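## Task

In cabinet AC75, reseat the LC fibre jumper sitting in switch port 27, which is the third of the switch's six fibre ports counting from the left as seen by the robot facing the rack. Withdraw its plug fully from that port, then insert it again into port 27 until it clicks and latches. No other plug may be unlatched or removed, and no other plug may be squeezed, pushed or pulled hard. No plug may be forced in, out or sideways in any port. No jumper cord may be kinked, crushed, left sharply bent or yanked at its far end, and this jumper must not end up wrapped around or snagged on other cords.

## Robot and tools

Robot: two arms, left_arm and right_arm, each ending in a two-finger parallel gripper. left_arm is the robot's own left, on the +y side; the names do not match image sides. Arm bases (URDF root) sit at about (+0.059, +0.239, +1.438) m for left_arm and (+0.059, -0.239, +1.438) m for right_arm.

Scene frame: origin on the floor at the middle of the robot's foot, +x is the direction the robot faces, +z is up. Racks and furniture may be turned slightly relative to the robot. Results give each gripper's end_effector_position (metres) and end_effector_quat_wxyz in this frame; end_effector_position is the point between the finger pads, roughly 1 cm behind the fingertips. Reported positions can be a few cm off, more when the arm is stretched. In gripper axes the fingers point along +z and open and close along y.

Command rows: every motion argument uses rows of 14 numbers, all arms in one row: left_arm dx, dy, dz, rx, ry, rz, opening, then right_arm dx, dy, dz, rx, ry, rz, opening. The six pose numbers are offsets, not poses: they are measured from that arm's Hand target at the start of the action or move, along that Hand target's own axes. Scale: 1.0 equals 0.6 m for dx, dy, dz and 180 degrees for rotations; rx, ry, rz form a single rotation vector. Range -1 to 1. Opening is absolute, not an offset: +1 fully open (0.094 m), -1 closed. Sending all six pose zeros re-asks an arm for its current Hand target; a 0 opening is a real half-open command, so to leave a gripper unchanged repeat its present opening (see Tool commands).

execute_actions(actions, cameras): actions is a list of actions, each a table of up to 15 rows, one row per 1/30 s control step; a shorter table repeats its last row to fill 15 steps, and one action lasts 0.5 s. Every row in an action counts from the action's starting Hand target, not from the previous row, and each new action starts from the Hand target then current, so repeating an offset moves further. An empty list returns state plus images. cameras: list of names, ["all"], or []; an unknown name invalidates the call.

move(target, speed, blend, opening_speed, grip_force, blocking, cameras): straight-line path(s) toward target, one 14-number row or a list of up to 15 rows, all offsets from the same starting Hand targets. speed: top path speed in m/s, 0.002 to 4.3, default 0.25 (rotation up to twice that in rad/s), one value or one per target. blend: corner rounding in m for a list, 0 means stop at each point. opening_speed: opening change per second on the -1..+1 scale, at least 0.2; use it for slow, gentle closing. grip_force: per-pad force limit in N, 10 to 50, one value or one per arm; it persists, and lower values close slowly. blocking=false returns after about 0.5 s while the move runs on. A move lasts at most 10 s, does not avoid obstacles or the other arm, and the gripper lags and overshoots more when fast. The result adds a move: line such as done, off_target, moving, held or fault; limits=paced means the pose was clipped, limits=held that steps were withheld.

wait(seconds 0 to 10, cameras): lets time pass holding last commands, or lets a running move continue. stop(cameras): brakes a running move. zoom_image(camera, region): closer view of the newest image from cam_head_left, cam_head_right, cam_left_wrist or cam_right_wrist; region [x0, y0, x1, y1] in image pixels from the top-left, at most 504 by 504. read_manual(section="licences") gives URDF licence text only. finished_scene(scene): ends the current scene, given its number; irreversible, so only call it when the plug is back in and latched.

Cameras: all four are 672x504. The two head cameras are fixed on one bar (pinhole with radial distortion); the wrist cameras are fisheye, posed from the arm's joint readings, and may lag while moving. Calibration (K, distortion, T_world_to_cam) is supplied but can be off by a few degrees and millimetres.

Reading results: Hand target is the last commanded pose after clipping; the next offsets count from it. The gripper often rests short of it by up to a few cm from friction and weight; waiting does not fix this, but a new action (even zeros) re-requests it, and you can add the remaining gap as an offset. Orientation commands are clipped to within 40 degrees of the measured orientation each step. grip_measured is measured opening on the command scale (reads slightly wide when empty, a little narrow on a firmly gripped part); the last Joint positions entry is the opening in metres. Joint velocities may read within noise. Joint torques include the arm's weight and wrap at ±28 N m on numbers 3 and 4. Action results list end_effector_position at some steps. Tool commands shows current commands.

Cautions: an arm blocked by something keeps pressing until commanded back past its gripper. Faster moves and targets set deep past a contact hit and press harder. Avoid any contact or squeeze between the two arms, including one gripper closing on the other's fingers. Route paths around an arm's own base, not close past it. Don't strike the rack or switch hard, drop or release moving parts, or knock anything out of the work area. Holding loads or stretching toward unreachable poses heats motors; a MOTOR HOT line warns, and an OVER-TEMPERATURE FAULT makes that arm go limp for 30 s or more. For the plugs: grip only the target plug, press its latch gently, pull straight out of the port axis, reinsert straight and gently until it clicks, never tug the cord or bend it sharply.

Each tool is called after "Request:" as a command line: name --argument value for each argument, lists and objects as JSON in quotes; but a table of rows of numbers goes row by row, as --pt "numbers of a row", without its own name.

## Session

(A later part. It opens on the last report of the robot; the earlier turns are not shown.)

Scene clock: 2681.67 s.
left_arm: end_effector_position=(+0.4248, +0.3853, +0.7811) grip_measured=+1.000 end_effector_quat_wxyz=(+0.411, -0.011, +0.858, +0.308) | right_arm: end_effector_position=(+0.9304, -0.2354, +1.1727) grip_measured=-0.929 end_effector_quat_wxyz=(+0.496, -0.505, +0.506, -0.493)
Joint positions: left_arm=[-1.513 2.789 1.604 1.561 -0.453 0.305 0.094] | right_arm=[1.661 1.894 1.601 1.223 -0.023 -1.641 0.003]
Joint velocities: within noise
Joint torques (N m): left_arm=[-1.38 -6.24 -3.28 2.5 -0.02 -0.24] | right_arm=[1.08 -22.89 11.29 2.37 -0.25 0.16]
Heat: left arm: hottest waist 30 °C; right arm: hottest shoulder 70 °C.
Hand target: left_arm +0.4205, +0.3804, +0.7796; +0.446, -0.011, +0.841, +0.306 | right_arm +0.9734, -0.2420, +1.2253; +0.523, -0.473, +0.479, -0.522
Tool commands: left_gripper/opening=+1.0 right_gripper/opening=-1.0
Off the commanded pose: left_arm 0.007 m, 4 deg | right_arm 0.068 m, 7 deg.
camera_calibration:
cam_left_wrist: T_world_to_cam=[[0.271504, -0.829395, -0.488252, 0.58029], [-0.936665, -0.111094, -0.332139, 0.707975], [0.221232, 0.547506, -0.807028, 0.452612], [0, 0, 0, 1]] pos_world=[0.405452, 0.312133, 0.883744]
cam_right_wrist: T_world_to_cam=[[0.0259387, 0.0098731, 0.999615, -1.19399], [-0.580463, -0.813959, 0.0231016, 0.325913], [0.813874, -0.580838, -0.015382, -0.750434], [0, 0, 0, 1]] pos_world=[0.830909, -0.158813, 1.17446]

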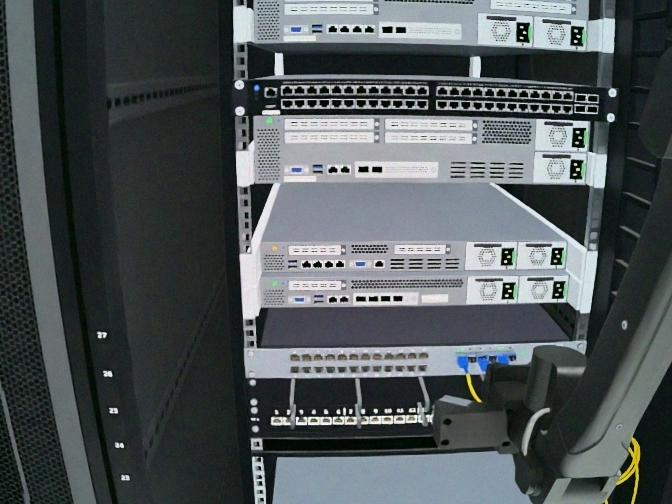

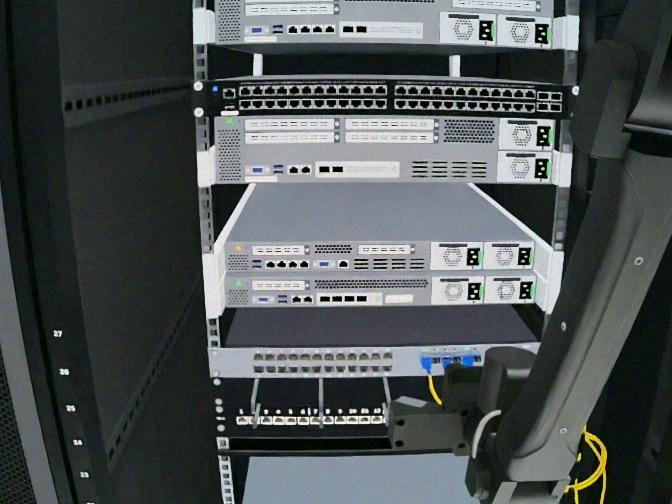

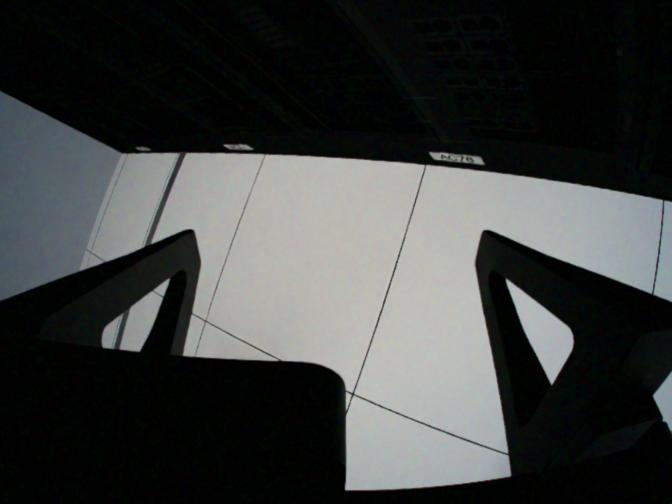

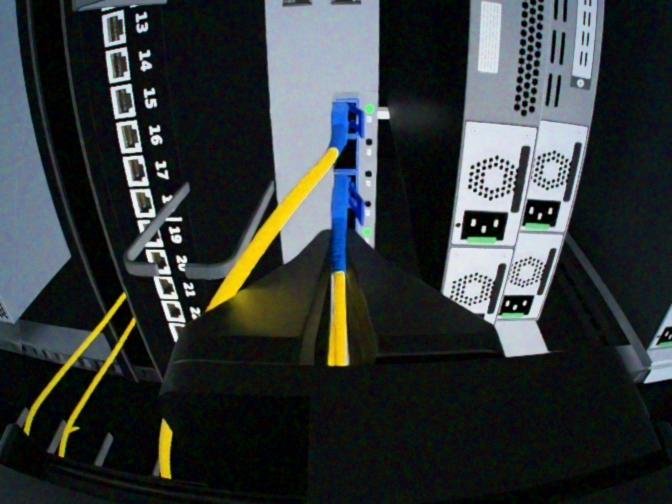

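Request:
move --target '[0,0,0,0,0,0,1,0,0.045,-0.015,-0.0095,0,0,-1]' --speed 0.03 --cameras '["cam_right_wrist"]'

Request:
zoom_image --camera "cam_right_wrist" --region '[320, 150, 380, 220]'

Scene clock: 2706.87 s.
left_arm: end_effector_position=(+0.4248, +0.3853, +0.7811) grip_measured=+1.000 end_effector_quat_wxyz=(+0.411, -0.011, +0.858, +0.308) | right_arm: end_effector_position=(+0.9302, -0.2350, +1.1653) grip_measured=-0.929 end_effector_quat_wxyz=(+0.497, -0.503, +0.505, -0.494)
Joint positions: left_arm=[-1.513 2.789 1.604 1.561 -0.453 0.305 0.094] | right_arm=[1.66 1.916 1.62 1.231 -0.023 -1.64 0.003]
Joint torques (N m): left_arm=[-1.38 -5.77 -3.29 2.5 0 -0.26] | right_arm=[1.08 -21.3 11.56 1.68 -0.19 0.14]
Heat: left arm: hottest waist 30 °C; right arm: hottest shoulder 70 °C.
Hand target: left_arm +0.4205, +0.3804, +0.7796; +0.446, -0.011, +0.841, +0.306 | right_arm +0.9670, -0.2418, +1.1977; +0.516, -0.481, +0.487, -0.515
Off the commanded pose: left_arm 0.007 m, 4 deg | right_arm 0.049 m, 5 deg.
joint sent to its limit (left arm) — joint 4 (wrist pitch), upper limit. The joint targets are off in orientation, not in position.
move: off_target (left_arm, right_arm)
camera_calibration:
cam_right_wrist: T_world_to_cam=[[0.0202544, 0.00915921, 0.999753, -1.18165], [-0.580785, -0.81383, 0.0192222, 0.331181], [0.813805, -0.58103, -0.0111641, -0.75514], [0, 0, 0, 1]] pos_world=[0.830815, -0.158412, 1.16656]
Images, in order (width x height): cam_right_wrist 672x504.

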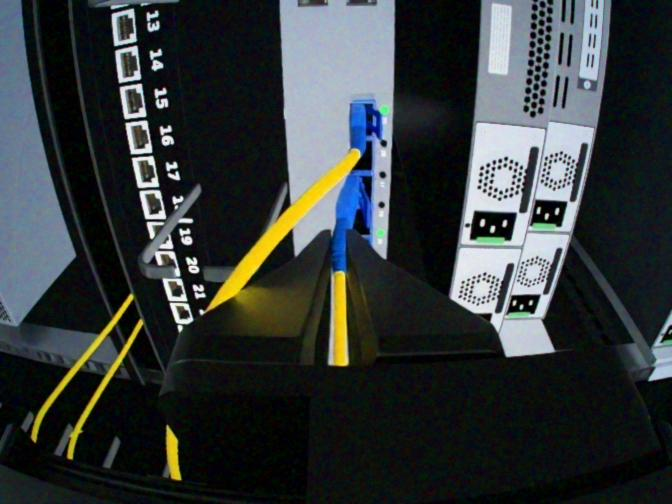

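Scaled by 7.200 from the camera's 672x504 image, which has a finer 960x720 frame.

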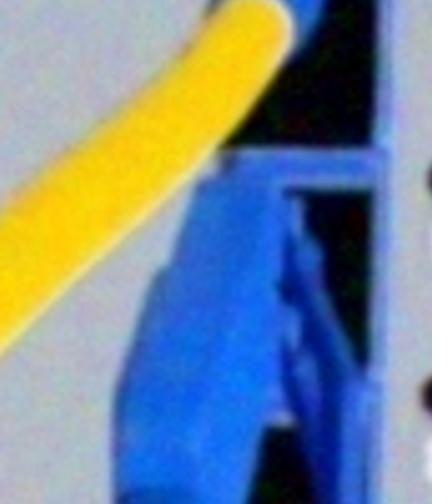

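Request:
move --target '[0,0,0,0,0,0,1,0,-0.0645,0.0215,0.0137,0,0,-1]' --speed 0.03 --cameras '["cam_right_wrist"]'

Request:
zoom_image --camera "cam_right_wrist" --region '[320, 150, 380, 220]'

Scene clock: 2721.63 s.
left_arm: end_effector_position=(+0.4248, +0.3853, +0.7811) grip_measured=+1.000 end_effector_quat_wxyz=(+0.411, -0.011, +0.858, +0.308) | right_arm: end_effector_position=(+0.9309, -0.2352, +1.1677) grip_measured=-0.929 end_effector_quat_wxyz=(+0.498, -0.502, +0.504, -0.496)
Joint positions: left_arm=[-1.513 2.789 1.604 1.561 -0.453 0.305 0.094] | right_arm=[1.66 1.914 1.62 1.235 -0.023 -1.64 0.003]
Joint torques (N m): left_arm=[-1.61 -5.71 -3.22 2.39 -0.02 -0.26] | right_arm=[1.38 -25.7 9.58 1.83 -0.21 0.15]
Heat: left arm: hottest waist 30 °C; right arm: hottest shoulder 68 °C.
Hand target: left_arm +0.4205, +0.3804, +0.7796; +0.446, -0.011, +0.841, +0.306 | right_arm +0.9775, -0.2422, +1.2373; +0.526, -0.469, +0.476, -0.526
Off the commanded pose: left_arm 0.007 m, 4 deg | right_arm 0.084 m, 7 deg.
joint sent to its limit (left arm) — joint 4 (wrist pitch), upper limit. The joint targets are off in orientation, not in position.
move: off_target (left_arm, right_arm)
camera_calibration:
cam_right_wrist: T_world_to_cam=[[0.0145132, 0.00922956, 0.999852, -1.17879], [-0.580951, -0.813782, 0.0159447, 0.33531], [0.813809, -0.581096, -0.00644866, -0.761253], [0, 0, 0, 1]] pos_world=[0.831421, -0.158612, 1.16836]
Images, in order (width x height): cam_right_wrist 672x504.

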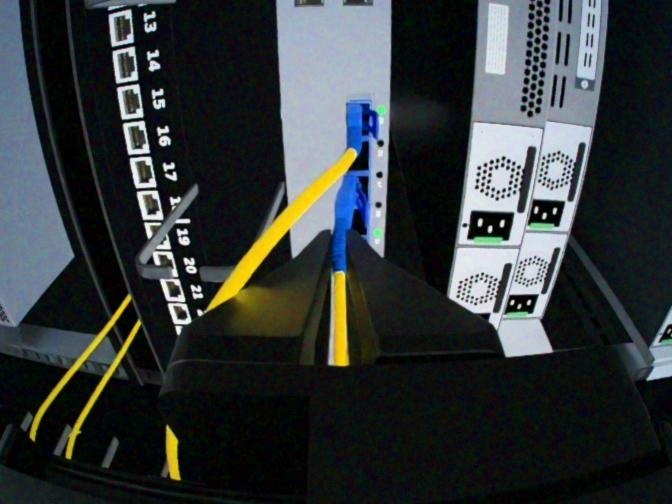

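Scaled by 7.200 from the camera's 672x504 image, which has a finer 960x720 frame.

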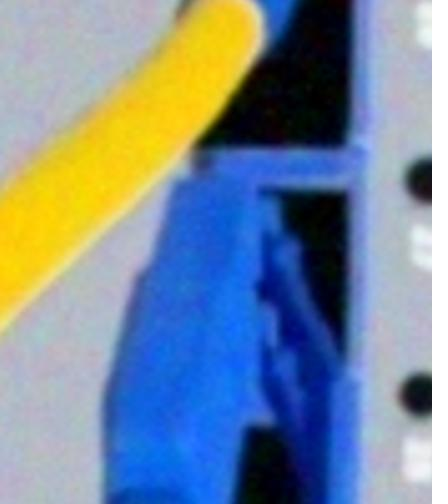

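Request:
move --target '[0,0,0,0,0,0,1,0,-0.011,0.003,0.0023,0,0,-1]' --speed 0.02 --cameras '["cam_right_wrist"]'

Request:
zoom_image --camera "cam_right_wrist" --region '[320, 150, 380, 220]'

Scene clock: 2729.03 s.
left_arm: end_effector_position=(+0.4248, +0.3853, +0.7811) grip_measured=+1.000 end_effector_quat_wxyz=(+0.411, -0.011, +0.858, +0.308) | right_arm: end_effector_position=(+0.9312, -0.2352, +1.1687) grip_measured=-0.929 end_effector_quat_wxyz=(+0.499, -0.502, +0.503, -0.496)
Joint positions: left_arm=[-1.513 2.789 1.604 1.561 -0.453 0.305 0.094] | right_arm=[1.66 1.913 1.62 1.236 -0.023 -1.64 0.003]
Joint torques (N m): left_arm=[-1.67 -5.66 -3.19 2.56 0 -0.23] | right_arm=[1.38 -26.46 9.24 1.83 -0.21 0.14]
Heat: left arm: hottest waist 30 °C; right arm: hottest shoulder 66 °C.
Hand target: left_arm +0.4205, +0.3804, +0.7796; +0.446, -0.011, +0.841, +0.306 | right_arm +0.9786, -0.2422, +1.2440; +0.528, -0.468, +0.474, -0.527
Off the commanded pose: left_arm 0.007 m, 4 deg | right_arm 0.089 m, 7 deg.
joint sent to its limit (left arm) — joint 4 (wrist pitch), upper limit. The joint targets are off in orientation, not in position.
move: off_target (left_arm, right_arm)
camera_calibration:
cam_right_wrist: T_world_to_cam=[[0.012632, 0.00935044, 0.999876, -1.17814], [-0.581105, -0.813691, 0.0149508, 0.336834], [0.81373, -0.581222, -0.00484498, -0.763404], [0, 0, 0, 1]] pos_world=[0.831823, -0.158612, 1.16926]
Images, in order (width x height): cam_right_wrist 672x504.

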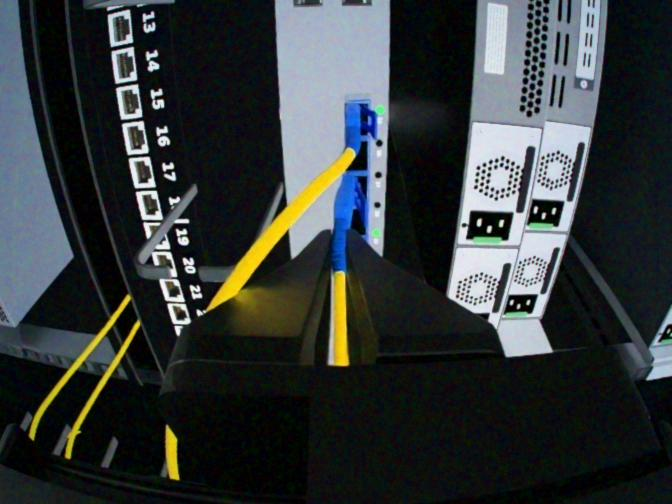

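Scaled by 7.200 from the camera's 672x504 image, which has a finer 960x720 frame.

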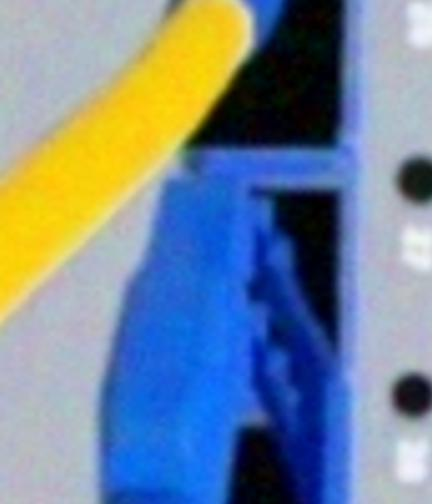

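Request:
move --target '[0,0,0,0,0,0,1,0,-0.011,0.003,0.0023,0,0,-1]' --speed 0.02 --cameras '["cam_right_wrist"]'

Request:
zoom_image --camera "cam_right_wrist" --region '[320, 150, 380, 220]'

Scene clock: 2737.73 s.
left_arm: end_effector_position=(+0.4248, +0.3853, +0.7811) grip_measured=+1.000 end_effector_quat_wxyz=(+0.411, -0.011, +0.858, +0.308) | right_arm: end_effector_position=(+0.9313, -0.2353, +1.1711) grip_measured=-0.929 end_effector_quat_wxyz=(+0.499, -0.501, +0.503, -0.497)
Joint positions: left_arm=[-1.513 2.789 1.604 1.561 -0.453 0.305 0.094] | right_arm=[1.66 1.908 1.616 1.236 -0.024 -1.64 0.003]
Joint torques (N m): left_arm=[-1.49 -5.77 -3.23 2.5 -0.03 -0.27] | right_arm=[1.44 -26.81 9.17 2.03 -0.22 0.15]
Heat: left arm: hottest waist 30 °C; right arm: hottest shoulder 69 °C.
Hand target: left_arm +0.4205, +0.3804, +0.7796; +0.446, -0.011, +0.841, +0.306 | right_arm +0.9797, -0.2423, +1.2509; +0.529, -0.466, +0.472, -0.529
Off the commanded pose: left_arm 0.007 m, 4 deg | right_arm 0.093 m, 7 deg.
joint sent to its limit (left arm) — joint 4 (wrist pitch), upper limit. The joint targets are off in orientation, not in position.
move: off_target (left_arm, right_arm)
camera_calibration:
cam_right_wrist: T_world_to_cam=[[0.0117688, 0.00935814, 0.999887, -1.17963], [-0.58083, -0.813897, 0.0144539, 0.33696], [0.81394, -0.580934, -0.00414311, -0.764461], [0, 0, 0, 1]] pos_world=[0.831824, -0.158812, 1.17146]
Images, in order (width x height): cam_right_wrist 672x504.

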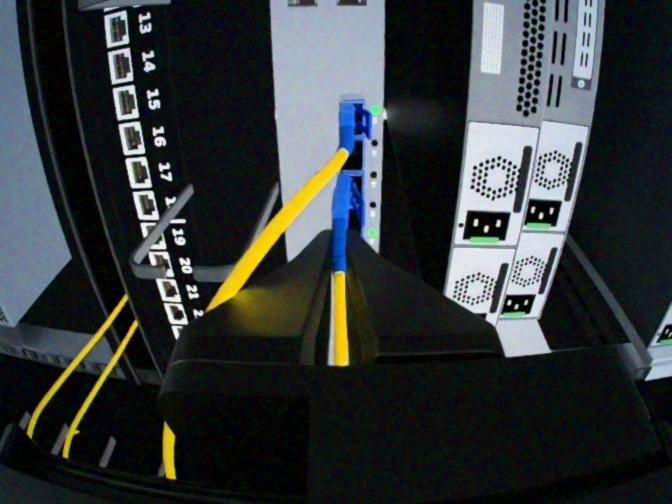

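Scaled by 7.200 from the camera's 672x504 image, which has a finer 960x720 frame.

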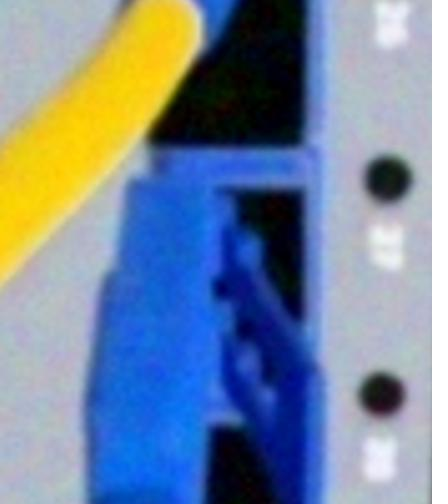

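Request:
move --target '[0,0,0,0,0,0,1,0,-0.007,0.002,0.0015,0,0,-1]' --speed 0.02 --cameras '["cam_right_wrist"]'

Request:
zoom_image --camera "cam_right_wrist" --region '[320, 150, 380, 220]'

Scene clock: 2747.40 s.
left_arm: end_effector_position=(+0.4248, +0.3853, +0.7811) grip_measured=+1.000 end_effector_quat_wxyz=(+0.411, -0.011, +0.858, +0.308) | right_arm: end_effector_position=(+0.9311, -0.2354, +1.1716) grip_measured=-0.929 end_effector_quat_wxyz=(+0.499, -0.502, +0.503, -0.496)
Joint positions: left_arm=[-1.513 2.789 1.604 1.561 -0.453 0.305 0.094] | right_arm=[1.66 1.906 1.614 1.236 -0.024 -1.64 0.003]
Joint torques (N m): left_arm=[-1.79 -5.95 -3.21 2.44 -0.02 -0.26] | right_arm=[1.32 -27.28 9.07 1.95 -0.22 0.16]
Heat: left arm: hottest waist 30 °C; right arm: hottest shoulder 71 °C.
Hand target: left_arm +0.4205, +0.3804, +0.7796; +0.446, -0.011, +0.841, +0.306 | right_arm +0.9802, -0.2423, +1.2549; +0.530, -0.464, +0.471, -0.530
Off the commanded pose: left_arm 0.007 m, 4 deg | right_arm 0.097 m, 8 deg.
joint sent to its limit (left arm) — joint 4 (wrist pitch), upper limit. The joint targets are off in orientation, not in position.
move: off_target (left_arm, right_arm)
camera_calibration:
cam_right_wrist: T_world_to_cam=[[0.0122102, 0.00928672, 0.999882, -1.1806], [-0.580821, -0.813899, 0.0146521, 0.336595], [0.813939, -0.580932, -0.00454392, -0.763825], [0, 0, 0, 1]] pos_world=[0.831624, -0.158812, 1.17206]
Images, in order (width x height): cam_right_wrist 672x504.

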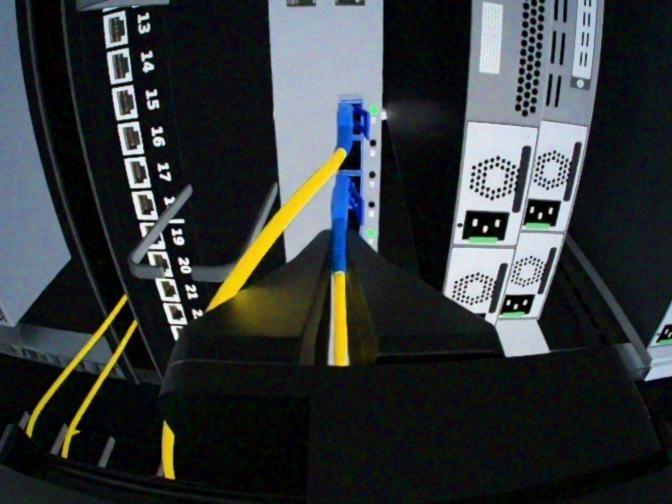

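Scaled by 7.200 from the camera's 672x504 image, which has a finer 960x720 frame.

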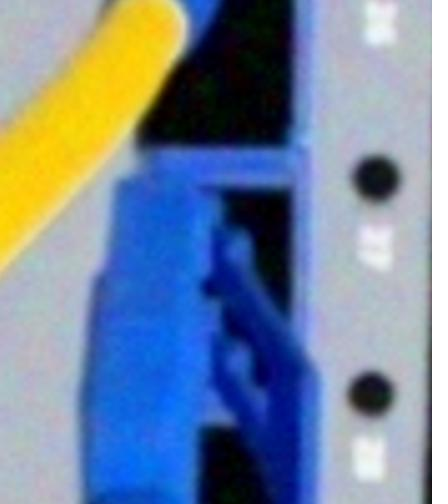

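Request:
move --target '[0,0,0,0,0,0,1,0,0.0600,-0.0525,-0.029,0,0,-1]' --speed 0.04 --cameras '["cam_right_wrist"]'

Request:
zoom_image --camera "cam_right_wrist" --region '[320, 150, 380, 220]'

Scene clock: 2765.83 s.
left_arm: end_effector_position=(+0.4248, +0.3853, +0.7811) grip_measured=+1.000 end_effector_quat_wxyz=(+0.411, -0.011, +0.858, +0.308) | right_arm: end_effector_position=(+0.9296, -0.2353, +1.1707) grip_measured=-0.929 end_effector_quat_wxyz=(+0.495, -0.506, +0.507, -0.491)
Joint positions: left_arm=[-1.513 2.789 1.604 1.561 -0.453 0.305 0.094] | right_arm=[1.66 1.895 1.6 1.219 -0.024 -1.64 0.003]
Joint torques (N m): left_arm=[-1.55 -6.01 -3.19 2.55 -0.02 -0.24] | right_arm=[0.85 -24.7 5.97 1.91 -0.03 0.12]
Heat: left arm: hottest waist 30 °C; right arm: hottest shoulder 67 °C.
Hand target: left_arm +0.4205, +0.3804, +0.7796; +0.446, -0.011, +0.841, +0.306 | right_arm +0.9535, -0.2419, +1.2154; +0.509, -0.488, +0.494, -0.508
Off the commanded pose: left_arm 0.007 m, 4 deg | right_arm 0.051 m, 4 deg.
joint sent to its limit (left arm) — joint 4 (wrist pitch), upper limit. The joint targets are off in orientation, not in position.
move: off_target (left_arm, right_arm)
camera_calibration:
cam_right_wrist: T_world_to_cam=[[0.0312444, 0.00891828, 0.999472, -1.19695], [-0.579224, -0.814774, 0.0253773, 0.321593], [0.81457, -0.579711, -0.0202914, -0.744357], [0, 0, 0, 1]] pos_world=[0.830004, -0.158811, 1.17306]
Images, in order (width x height): cam_right_wrist 672x504.

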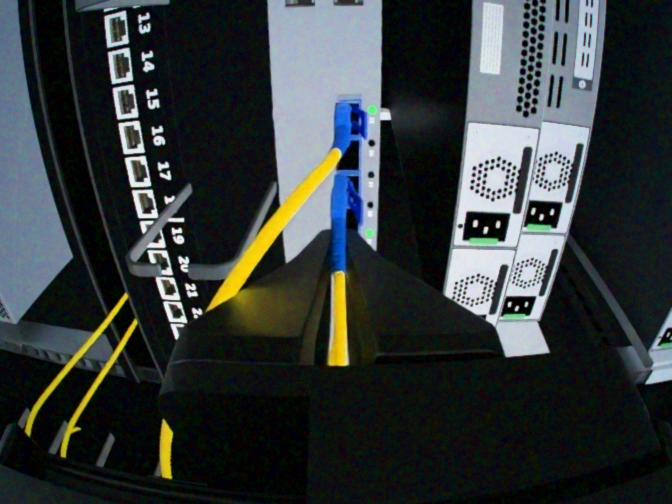

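Scaled by 7.200 from the camera's 672x504 image, which has a finer 960x720 frame.

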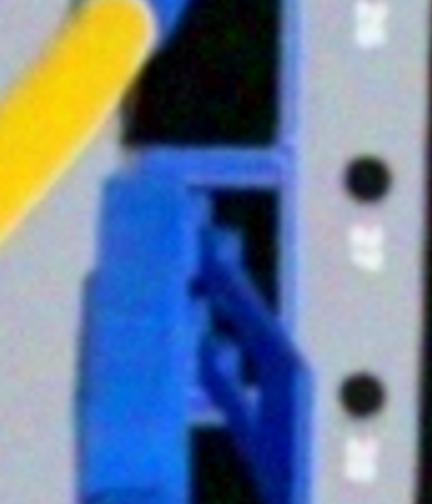

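Request:
move --target '[0,0,0,0,0,0,1,0,-0.0055,0.0015,0.0012,0,0,-1]' --speed 0.02 --cameras '["cam_right_wrist"]'

Request:
zoom_image --camera "cam_right_wrist" --region '[320, 150, 380, 220]'

Scene clock: 2776.17 s.
left_arm: end_effector_position=(+0.4248, +0.3853, +0.7811) grip_measured=+1.000 end_effector_quat_wxyz=(+0.411, -0.011, +0.858, +0.308) | right_arm: end_effector_position=(+0.9296, -0.2353, +1.1711) grip_measured=-0.929 end_effector_quat_wxyz=(+0.494, -0.507, +0.508, -0.491)
Joint positions: left_arm=[-1.513 2.789 1.604 1.561 -0.453 0.305 0.094] | right_arm=[1.66 1.893 1.599 1.218 -0.024 -1.64 0.003]
Joint torques (N m): left_arm=[-1.67 -5.95 -3.11 2.5 -0.01 -0.24] | right_arm=[0.97 -24.82 5.96 1.94 -0.05 0.14]
Heat: left arm: hottest waist 30 °C; right arm: hottest shoulder 68 °C.
Hand target: left_arm +0.4205, +0.3804, +0.7796; +0.446, -0.011, +0.841, +0.306 | right_arm +0.9543, -0.2419, +1.2187; +0.510, -0.487, +0.494, -0.509
Off the commanded pose: left_arm 0.007 m, 4 deg | right_arm 0.054 m, 4 deg.
joint sent to its limit (left arm) — joint 4 (wrist pitch), upper limit. The joint targets are off in orientation, not in position.
move: off_target (left_arm, right_arm)
camera_calibration:
cam_right_wrist: T_world_to_cam=[[0.0326861, 0.00887174, 0.999426, -1.19861], [-0.579167, -0.814789, 0.0261743, 0.320572], [0.814553, -0.57969, -0.0214941, -0.743057], [0, 0, 0, 1]] pos_world=[0.830102, -0.158911, 1.17356]
Images, in order (width x height): cam_right_wrist 672x504.

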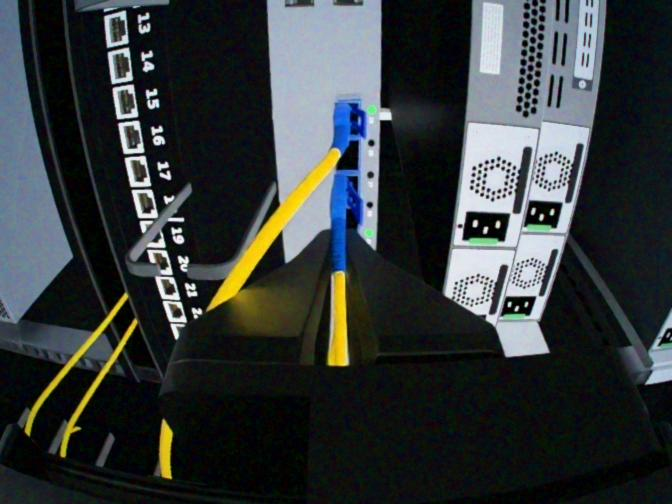

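Scaled by 7.200 from the camera's 672x504 image, which has a finer 960x720 frame.

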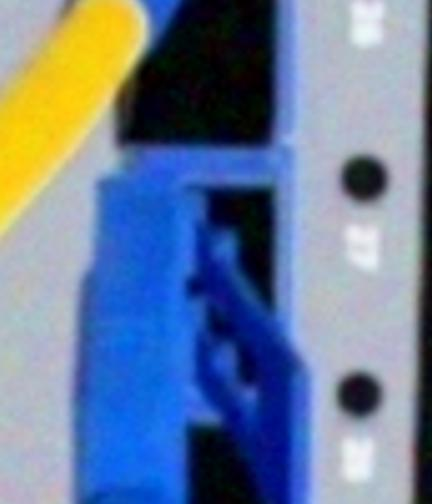

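Request:
move --target '[0,0,0,0,0,0,1,0,0.0067,-0.022,-0.0006,0,0,-1]' --speed 0.03 --cameras '["cam_right_wrist"]'

Request:
zoom_image --camera "cam_right_wrist" --region '[320, 150, 380, 220]'

Scene clock: 2787.43 s.
left_arm: end_effector_position=(+0.4248, +0.3853, +0.7811) grip_measured=+1.000 end_effector_quat_wxyz=(+0.411, -0.011, +0.858, +0.308) | right_arm: end_effector_position=(+0.9291, -0.2358, +1.1784) grip_measured=-0.929 end_effector_quat_wxyz=(+0.495, -0.506, +0.507, -0.492)
Joint positions: left_arm=[-1.513 2.789 1.604 1.561 -0.453 0.305 0.094] | right_arm=[1.66 1.876 1.582 1.219 -0.024 -1.64 0.003]
Joint torques (N m): left_arm=[-1.03 -5.83 -3.28 2.51 -0.02 -0.23] | right_arm=[1.08 -23.47 4.63 2.85 -0.05 0.12]
Heat: left arm: hottest waist 30 °C; right arm: hottest shoulder 70 °C.
Hand target: left_arm +0.4205, +0.3804, +0.7796; +0.446, -0.011, +0.841, +0.306 | right_arm +0.9413, -0.2418, +1.2141; +0.509, -0.488, +0.494, -0.509
Off the commanded pose: left_arm 0.007 m, 4 deg | right_arm 0.038 m, 4 deg.
joint sent to its limit (left arm) — joint 4 (wrist pitch), upper limit. The joint targets are off in orientation, not in position.
move: off_target (left_arm, right_arm)
camera_calibration:
cam_right_wrist: T_world_to_cam=[[0.0300278, 0.00892916, 0.999509, -1.20356], [-0.579384, -0.814681, 0.0246842, 0.321589], [0.814501, -0.579841, -0.0192897, -0.745292], [0, 0, 0, 1]] pos_world=[0.829505, -0.159411, 1.18066]
Images, in order (width x height): cam_right_wrist 672x504.

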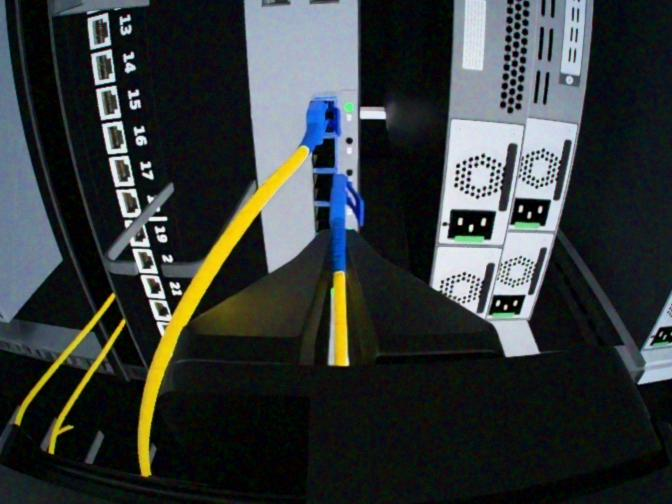

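Scaled by 7.200 from the camera's 672x504 image, which has a finer 960x720 frame.

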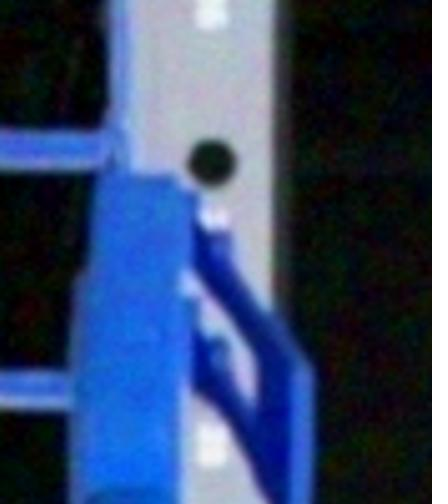

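Request:
execute_actions --actions '[]' --cameras '["cam_head_left","cam_head_right"]'

Request:
zoom_image --camera "cam_head_left" --region '[452, 345, 512, 380]'

Request:
zoom_image --camera "cam_head_right" --region '[414, 345, 474, 380]'

Scene clock: 2799.90 s.
left_arm: end_effector_position=(+0.4248, +0.3853, +0.7811) grip_measured=+1.000 end_effector_quat_wxyz=(+0.411, -0.011, +0.858, +0.308) | right_arm: end_effector_position=(+0.9302, -0.2361, +1.1813) grip_measured=-0.929 end_effector_quat_wxyz=(+0.496, -0.505, +0.506, -0.493)
Joint positions: left_arm=[-1.513 2.789 1.604 1.561 -0.453 0.305 0.094] | right_arm=[1.66 1.873 1.582 1.221 -0.024 -1.64 0.003]
Joint velocities: within noise
Joint torques (N m): left_arm=[-1.08 -6.12 -3.25 2.41 0 -0.26] | right_arm=[0.97 -23.12 4.68 2.95 -0.08 0.14]
Heat: left arm: hottest waist 30 °C; right arm: hottest shoulder 67 °C.
Hand target: left_arm +0.4205, +0.3804, +0.7796; +0.446, -0.011, +0.841, +0.306 | right_arm +0.9413, -0.2418, +1.2141; +0.509, -0.488, +0.494, -0.509
Tool commands: left_gripper/opening=+1.0 right_gripper/opening=-1.0
Off the commanded pose: left_arm 0.007 m, 4 deg | right_arm 0.035 m, 3 deg.
Images, in order (width x height): cam_head_left 672x504, cam_head_right 672x504.

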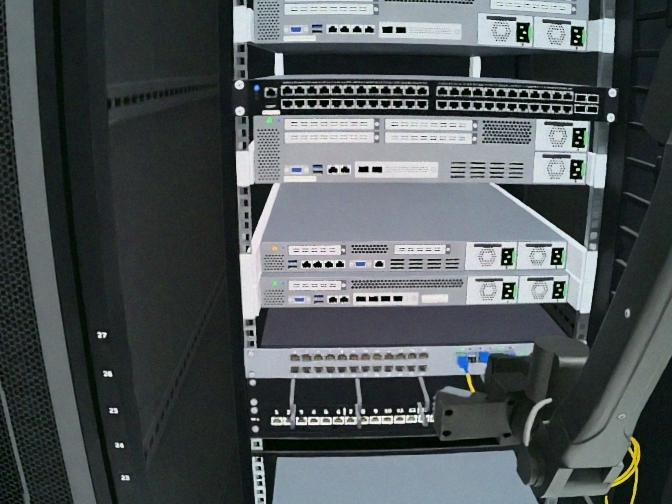

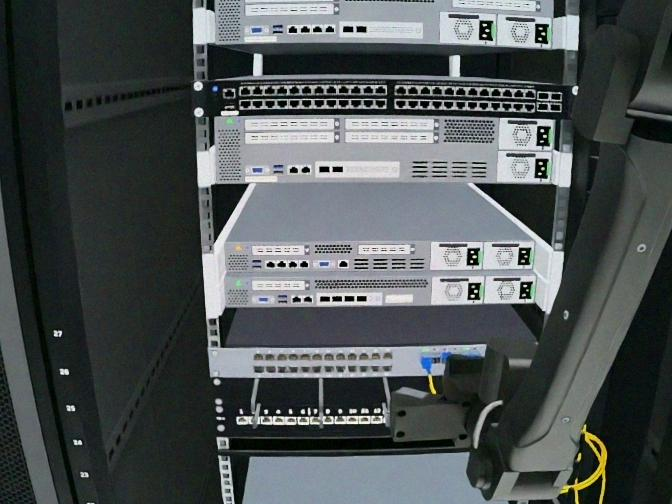

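Scaled by 8.400 from the camera's 672x504 image, which has a finer 960x720 frame.

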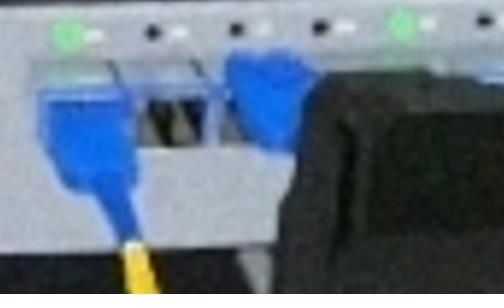

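Scaled by 8.400 from the camera's 672x504 image, which has a finer 960x720 frame.

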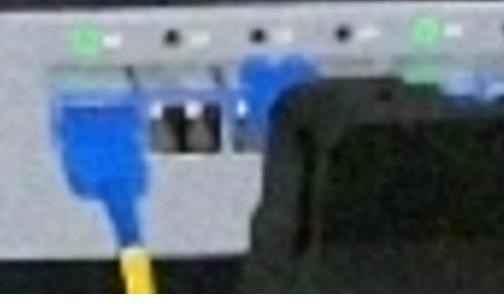

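Request:
zoom_image --camera "cam_head_left" --region '[468, 345, 500, 370]'

Request:
zoom_image --camera "cam_head_right" --region '[434, 345, 466, 370]'

Scaled by 15.750 from the camera's 672x504 image, which has a finer 960x720 frame.

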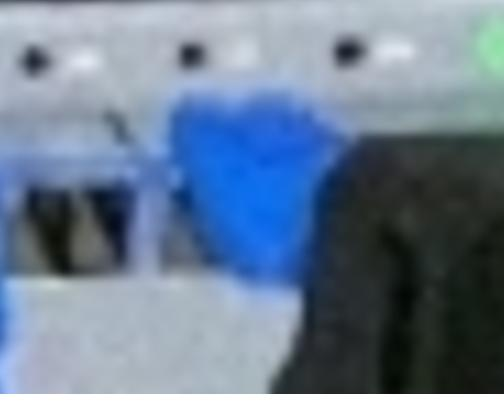

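Scaled by 15.750 from the camera's 672x504 image, which has a finer 960x720 frame.

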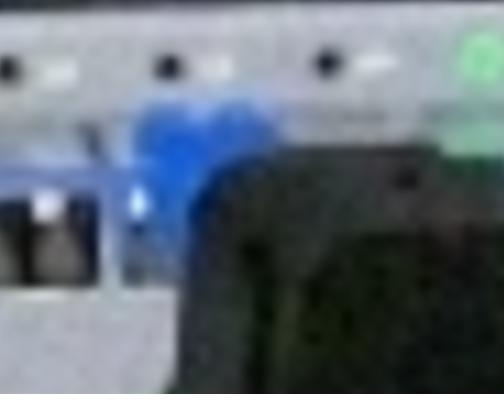

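Request:
wait --seconds 0.1 --cameras '["cam_right_wrist"]'

Request:
zoom_image --camera "cam_right_wrist" --region '[290, 85, 350, 155]'

Request:
zoom_image --camera "cam_right_wrist" --region '[290, 150, 350, 220]'

Scene clock: 2833.80 s.
left_arm: end_effector_position=(+0.4248, +0.3853, +0.7811) grip_measured=+1.000 end_effector_quat_wxyz=(+0.411, -0.011, +0.858, +0.308) | right_arm: end_effector_position=(+0.9302, -0.2361, +1.1813) grip_measured=-0.929 end_effector_quat_wxyz=(+0.496, -0.505, +0.506, -0.493)
Joint positions: left_arm=[-1.513 2.789 1.604 1.561 -0.453 0.305 0.094] | right_arm=[1.66 1.873 1.582 1.221 -0.024 -1.64 0.003]
Joint torques (N m): left_arm=[-1.49 -5.89 -3.17 2.37 0 -0.23] | right_arm=[1.03 -23.12 4.71 2.93 -0.06 0.13]
Heat: left arm: hottest waist 30 °C; right arm: hottest shoulder 64 °C.
Hand target: left_arm +0.4205, +0.3804, +0.7796; +0.446, -0.011, +0.841, +0.306 | right_arm +0.9413, -0.2418, +1.2141; +0.509, -0.488, +0.494, -0.509
Tool commands: left_gripper/opening=+1.0 right_gripper/opening=-1.0
Off the commanded pose: left_arm 0.007 m, 4 deg | right_arm 0.035 m, 3 deg.
wait: 0.10 s; at rest from the start
camera_calibration:
cam_right_wrist: T_world_to_cam=[[0.0250655, 0.00903933, 0.999645, -1.20201], [-0.579757, -0.814495, 0.0219022, 0.325638], [0.814404, -0.5801, -0.0151751, -0.75109], [0, 0, 0, 1]] pos_world=[0.83061, -0.159612, 1.18306]
Images, in order (width x height): cam_right_wrist 672x504.

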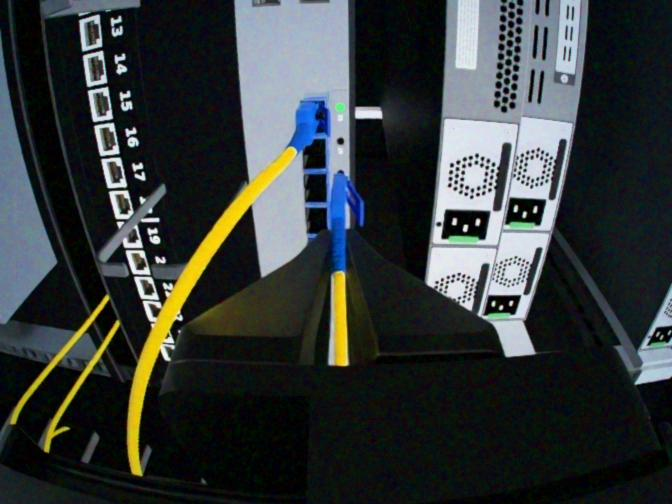

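Scaled by 7.200 from the camera's 672x504 image, which has a finer 960x720 frame.

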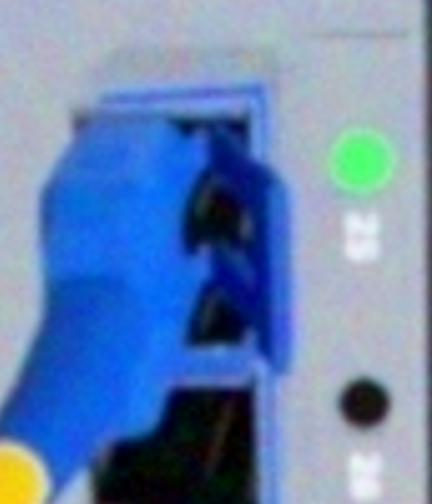

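Scaled by 7.200 from the camera's 672x504 image, which has a finer 960x720 frame.

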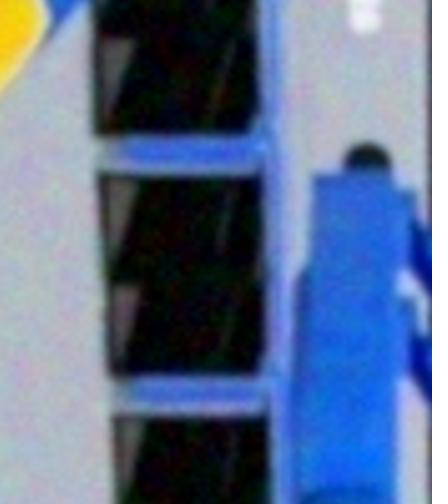

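Request:
move --target '[0,0,0,0,0,0,1,0,0.0598,-0.022,-0.0092,0,0,-1]' --speed 0.04 --cameras '["cam_right_wrist"]'

Request:
zoom_image --camera "cam_right_wrist" --region '[320, 150, 380, 220]'

Scene clock: 2871.73 s.
left_arm: end_effector_position=(+0.4248, +0.3853, +0.7811) grip_measured=+1.000 end_effector_quat_wxyz=(+0.411, -0.011, +0.858, +0.308) | right_arm: end_effector_position=(+0.9217, -0.2347, +1.1647) grip_measured=-0.929 end_effector_quat_wxyz=(+0.493, -0.508, +0.509, -0.489)
Joint positions: left_arm=[-1.513 2.789 1.604 1.561 -0.453 0.305 0.094] | right_arm=[1.66 1.9 1.582 1.234 -0.024 -1.64 0.003]
Joint torques (N m): left_arm=[-1.55 -6.07 -3.17 2.5 -0.02 -0.26] | right_arm=[0.73 -20.66 5.9 3.04 -0.09 0.16]
Heat: left arm: hottest waist 30 °C; right arm: hottest shoulder 64 °C.
Hand target: left_arm +0.4205, +0.3804, +0.7796; +0.446, -0.011, +0.841, +0.306 | right_arm +0.9294, -0.2414, +1.1779; +0.502, -0.495, +0.501, -0.502
Off the commanded pose: left_arm 0.007 m, 4 deg | right_arm 0.017 m, 2 deg.
joint sent to its limit (left arm) — joint 4 (wrist pitch), upper limit. The joint targets are off in orientation, not in position.
move: off_target (left_arm, right_arm)
camera_calibration:
cam_right_wrist: T_world_to_cam=[[0.0384256, 0.0088245, 0.999223, -1.19714], [-0.578655, -0.815041, 0.0294504, 0.312286], [0.814667, -0.579337, -0.0262121, -0.730838], [0, 0, 0, 1]] pos_world=[0.822096, -0.158311, 1.16785]
Images, in order (width x height): cam_right_wrist 672x504.

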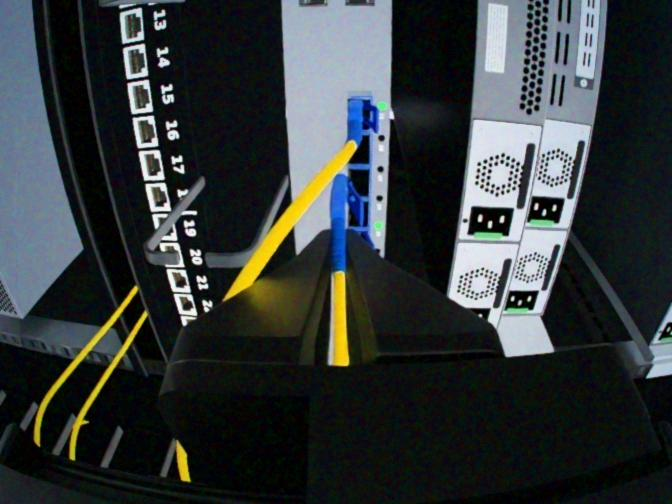

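Scaled by 7.200 from the camera's 672x504 image, which has a finer 960x720 frame.

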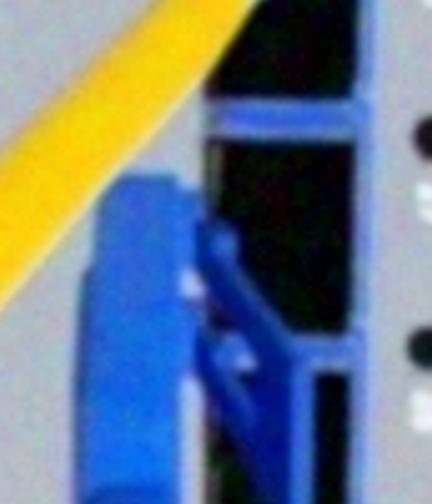

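Request:
move --target '[0,0,0,0,0,0,1,0,-0.0795,0.0265,0.0169,0,0,-1]' --speed 0.04 --cameras '["cam_right_wrist"]'

Request:
zoom_image --camera "cam_right_wrist" --region '[320, 150, 380, 220]'

Scene clock: 2881.80 s.
left_arm: end_effector_position=(+0.4248, +0.3853, +0.7811) grip_measured=+1.000 end_effector_quat_wxyz=(+0.411, -0.011, +0.858, +0.308) | right_arm: end_effector_position=(+0.9342, -0.2371, +1.1947) grip_measured=-0.929 end_effector_quat_wxyz=(+0.502, -0.498, +0.499, -0.500)
Joint positions: left_arm=[-1.513 2.789 1.604 1.561 -0.453 0.305 0.094] | right_arm=[1.66 1.86 1.582 1.236 -0.024 -1.64 0.003]
Joint torques (N m): left_arm=[-1.49 -6.24 -3.23 2.44 -0.01 -0.25] | right_arm=[0.97 -22.89 5.03 2.76 -0.08 0.15]
Heat: left arm: hottest waist 30 °C; right arm: hottest shoulder 66 °C.
Hand target: left_arm +0.4205, +0.3804, +0.7796; +0.446, -0.011, +0.841, +0.306 | right_arm +0.9449, -0.2419, +1.2256; +0.515, -0.481, +0.488, -0.515
Off the commanded pose: left_arm 0.007 m, 4 deg | right_arm 0.033 m, 3 deg.
joint sent to its limit (left arm) — joint 4 (wrist pitch), upper limit. The joint targets are off in orientation, not in position.
move: off_target (left_arm, right_arm)
camera_calibration:
cam_right_wrist: T_world_to_cam=[[-0.00266888, 0.00966079, 0.99995, -1.18982], [-0.581858, -0.813266, 0.0063042, 0.347693], [0.813286, -0.581811, 0.00779171, -0.781652], [0, 0, 0, 1]] pos_world=[0.834839, -0.160513, 1.19366]
Images, in order (width x height): cam_right_wrist 672x504.

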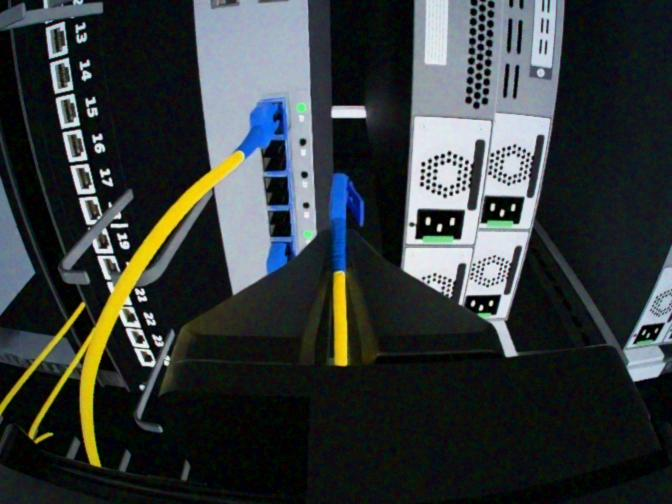

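Scaled by 7.200 from the camera's 672x504 image, which has a finer 960x720 frame.

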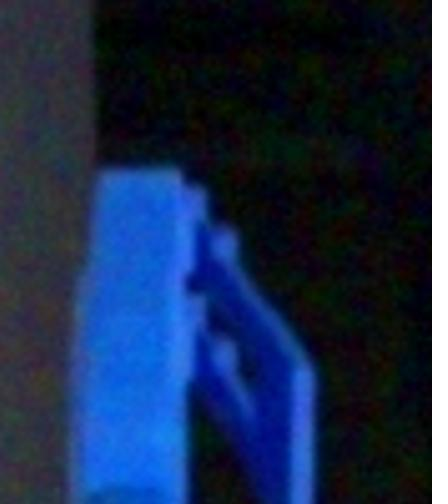

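Request:
move --pt "0 0 0 0 0 0 1 0 -0.0146 0 0.0111 0 0 -1" --pt "0 0 0 0 0 0 1 0 0.0141 -0.025 -0.0026 0 0 -1" --speed 0.04 --cameras '["cam_right_wrist"]'

Request:
zoom_image --camera "cam_right_wrist" --region '[320, 150, 380, 220]'

Scene clock: 2906.33 s.
left_arm: end_effector_position=(+0.4248, +0.3853, +0.7811) grip_measured=+1.000 end_effector_quat_wxyz=(+0.411, -0.011, +0.858, +0.308) | right_arm: end_effector_position=(+0.9227, -0.2366, +1.1908) grip_measured=-0.929 end_effector_quat_wxyz=(+0.502, -0.498, +0.500, -0.500)
Joint positions: left_arm=[-1.513 2.789 1.604 1.561 -0.453 0.305 0.094] | right_arm=[1.66 1.859 1.55 1.266 -0.024 -1.64 0.003]
Joint torques (N m): left_arm=[-1.26 -5.89 -3.25 2.41 -0.02 -0.26] | right_arm=[0.56 -22.89 4.38 2.97 -0.12 0.13]
Heat: left arm: hottest waist 30 °C; right arm: hottest shoulder 65 °C.
Hand target: left_arm +0.4205, +0.3804, +0.7796; +0.446, -0.011, +0.841, +0.306 | right_arm +0.9305, -0.2417, +1.2165; +0.513, -0.483, +0.490, -0.513
Off the commanded pose: left_arm 0.007 m, 4 deg | right_arm 0.027 m, 3 deg.
joint sent to its limit (left arm) — joint 4 (wrist pitch), upper limit. The joint targets are off in orientation, not in position.
move: off_target (left_arm, right_arm)
camera_calibration:
cam_right_wrist: T_world_to_cam=[[-0.00144994, 0.00964287, 0.999952, -1.18707], [-0.581735, -0.813348, 0.00699986, 0.340571], [0.813377, -0.581697, 0.0067889, -0.770783], [0, 0, 0, 1]] pos_world=[0.823338, -0.159912, 1.18986]
Images, in order (width x height): cam_right_wrist 672x504.

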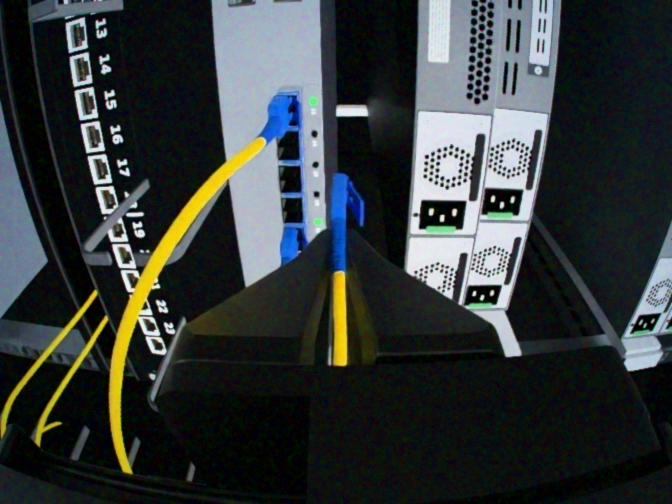

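Scaled by 7.200 from the camera's 672x504 image, which has a finer 960x720 frame.

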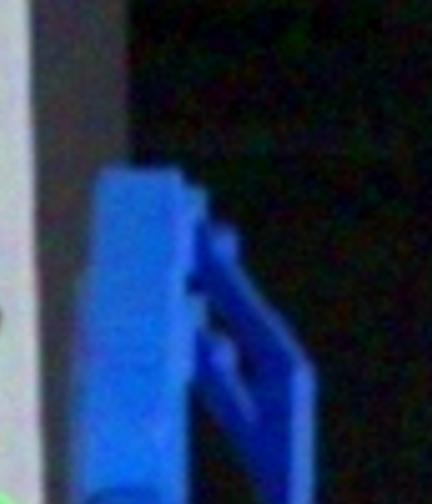

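Request:
move --pt "0 0 0 0 0 0 1 0 0.0196 0 -0.015 0 0 -1" --pt "0 0 0 0 0 0 1 0 0.0646 -0.015 -0.0245 0 0 -1" --speed 0.03 --cameras '["cam_right_wrist"]'

Request:
zoom_image --camera "cam_right_wrist" --region '[320, 150, 380, 220]'

Scene clock: 2929.97 s.
left_arm: end_effector_position=(+0.4248, +0.3853, +0.7811) grip_measured=+1.000 end_effector_quat_wxyz=(+0.411, -0.011, +0.858, +0.308) | right_arm: end_effector_position=(+0.9180, -0.2353, +1.1740) grip_measured=-0.929 end_effector_quat_wxyz=(+0.494, -0.508, +0.509, -0.490)
Joint positions: left_arm=[-1.513 2.789 1.604 1.561 -0.453 0.305 0.094] | right_arm=[1.66 1.874 1.55 1.243 -0.024 -1.64 0.003]
Joint torques (N m): left_arm=[-1.55 -5.71 -3.11 2.56 -0.02 -0.24] | right_arm=[0.38 -19.84 5.53 1.83 0.01 0.15]
Heat: left arm: hottest waist 30 °C; right arm: hottest shoulder 65 °C.
Hand target: left_arm +0.4205, +0.3804, +0.7796; +0.446, -0.011, +0.841, +0.306 | right_arm +0.9235, -0.2414, +1.1771; +0.494, -0.503, +0.509, -0.493
Off the commanded pose: left_arm 0.007 m, 4 deg | right_arm 0.009 m, 1 deg.
joint sent to its limit (left arm) — joint 4 (wrist pitch), upper limit. The joint targets are off in orientation, not in position.
move: off_target (left_arm)
camera_calibration:
cam_right_wrist: T_world_to_cam=[[0.0364857, 0.0088597, 0.999295, -1.20458], [-0.578808, -0.814971, 0.0283586, 0.31081], [0.814647, -0.579434, -0.0246067, -0.729823], [0, 0, 0, 1]] pos_world=[0.818398, -0.158911, 1.17696]
Images, in order (width x height): cam_right_wrist 672x504.

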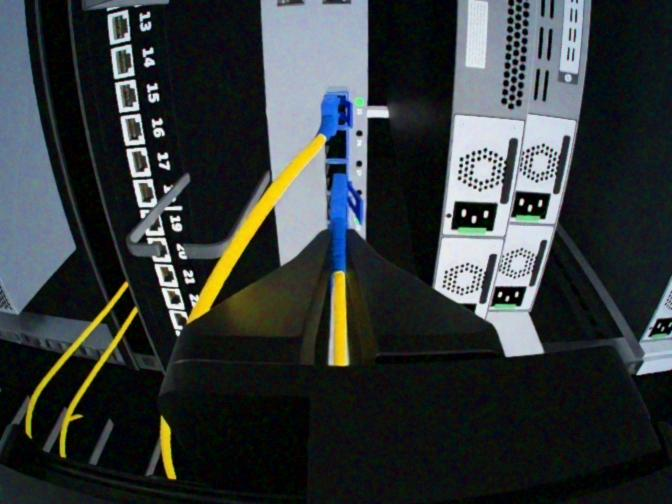

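Scaled by 7.200 from the camera's 672x504 image, which has a finer 960x720 frame.

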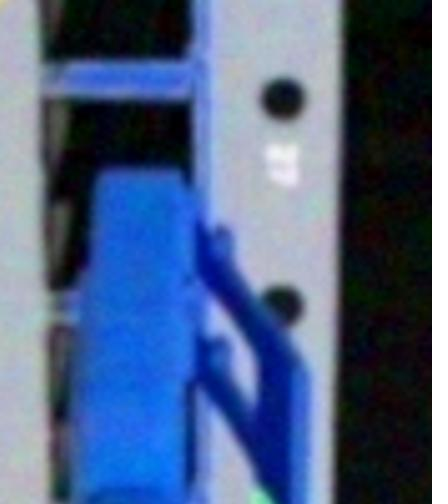

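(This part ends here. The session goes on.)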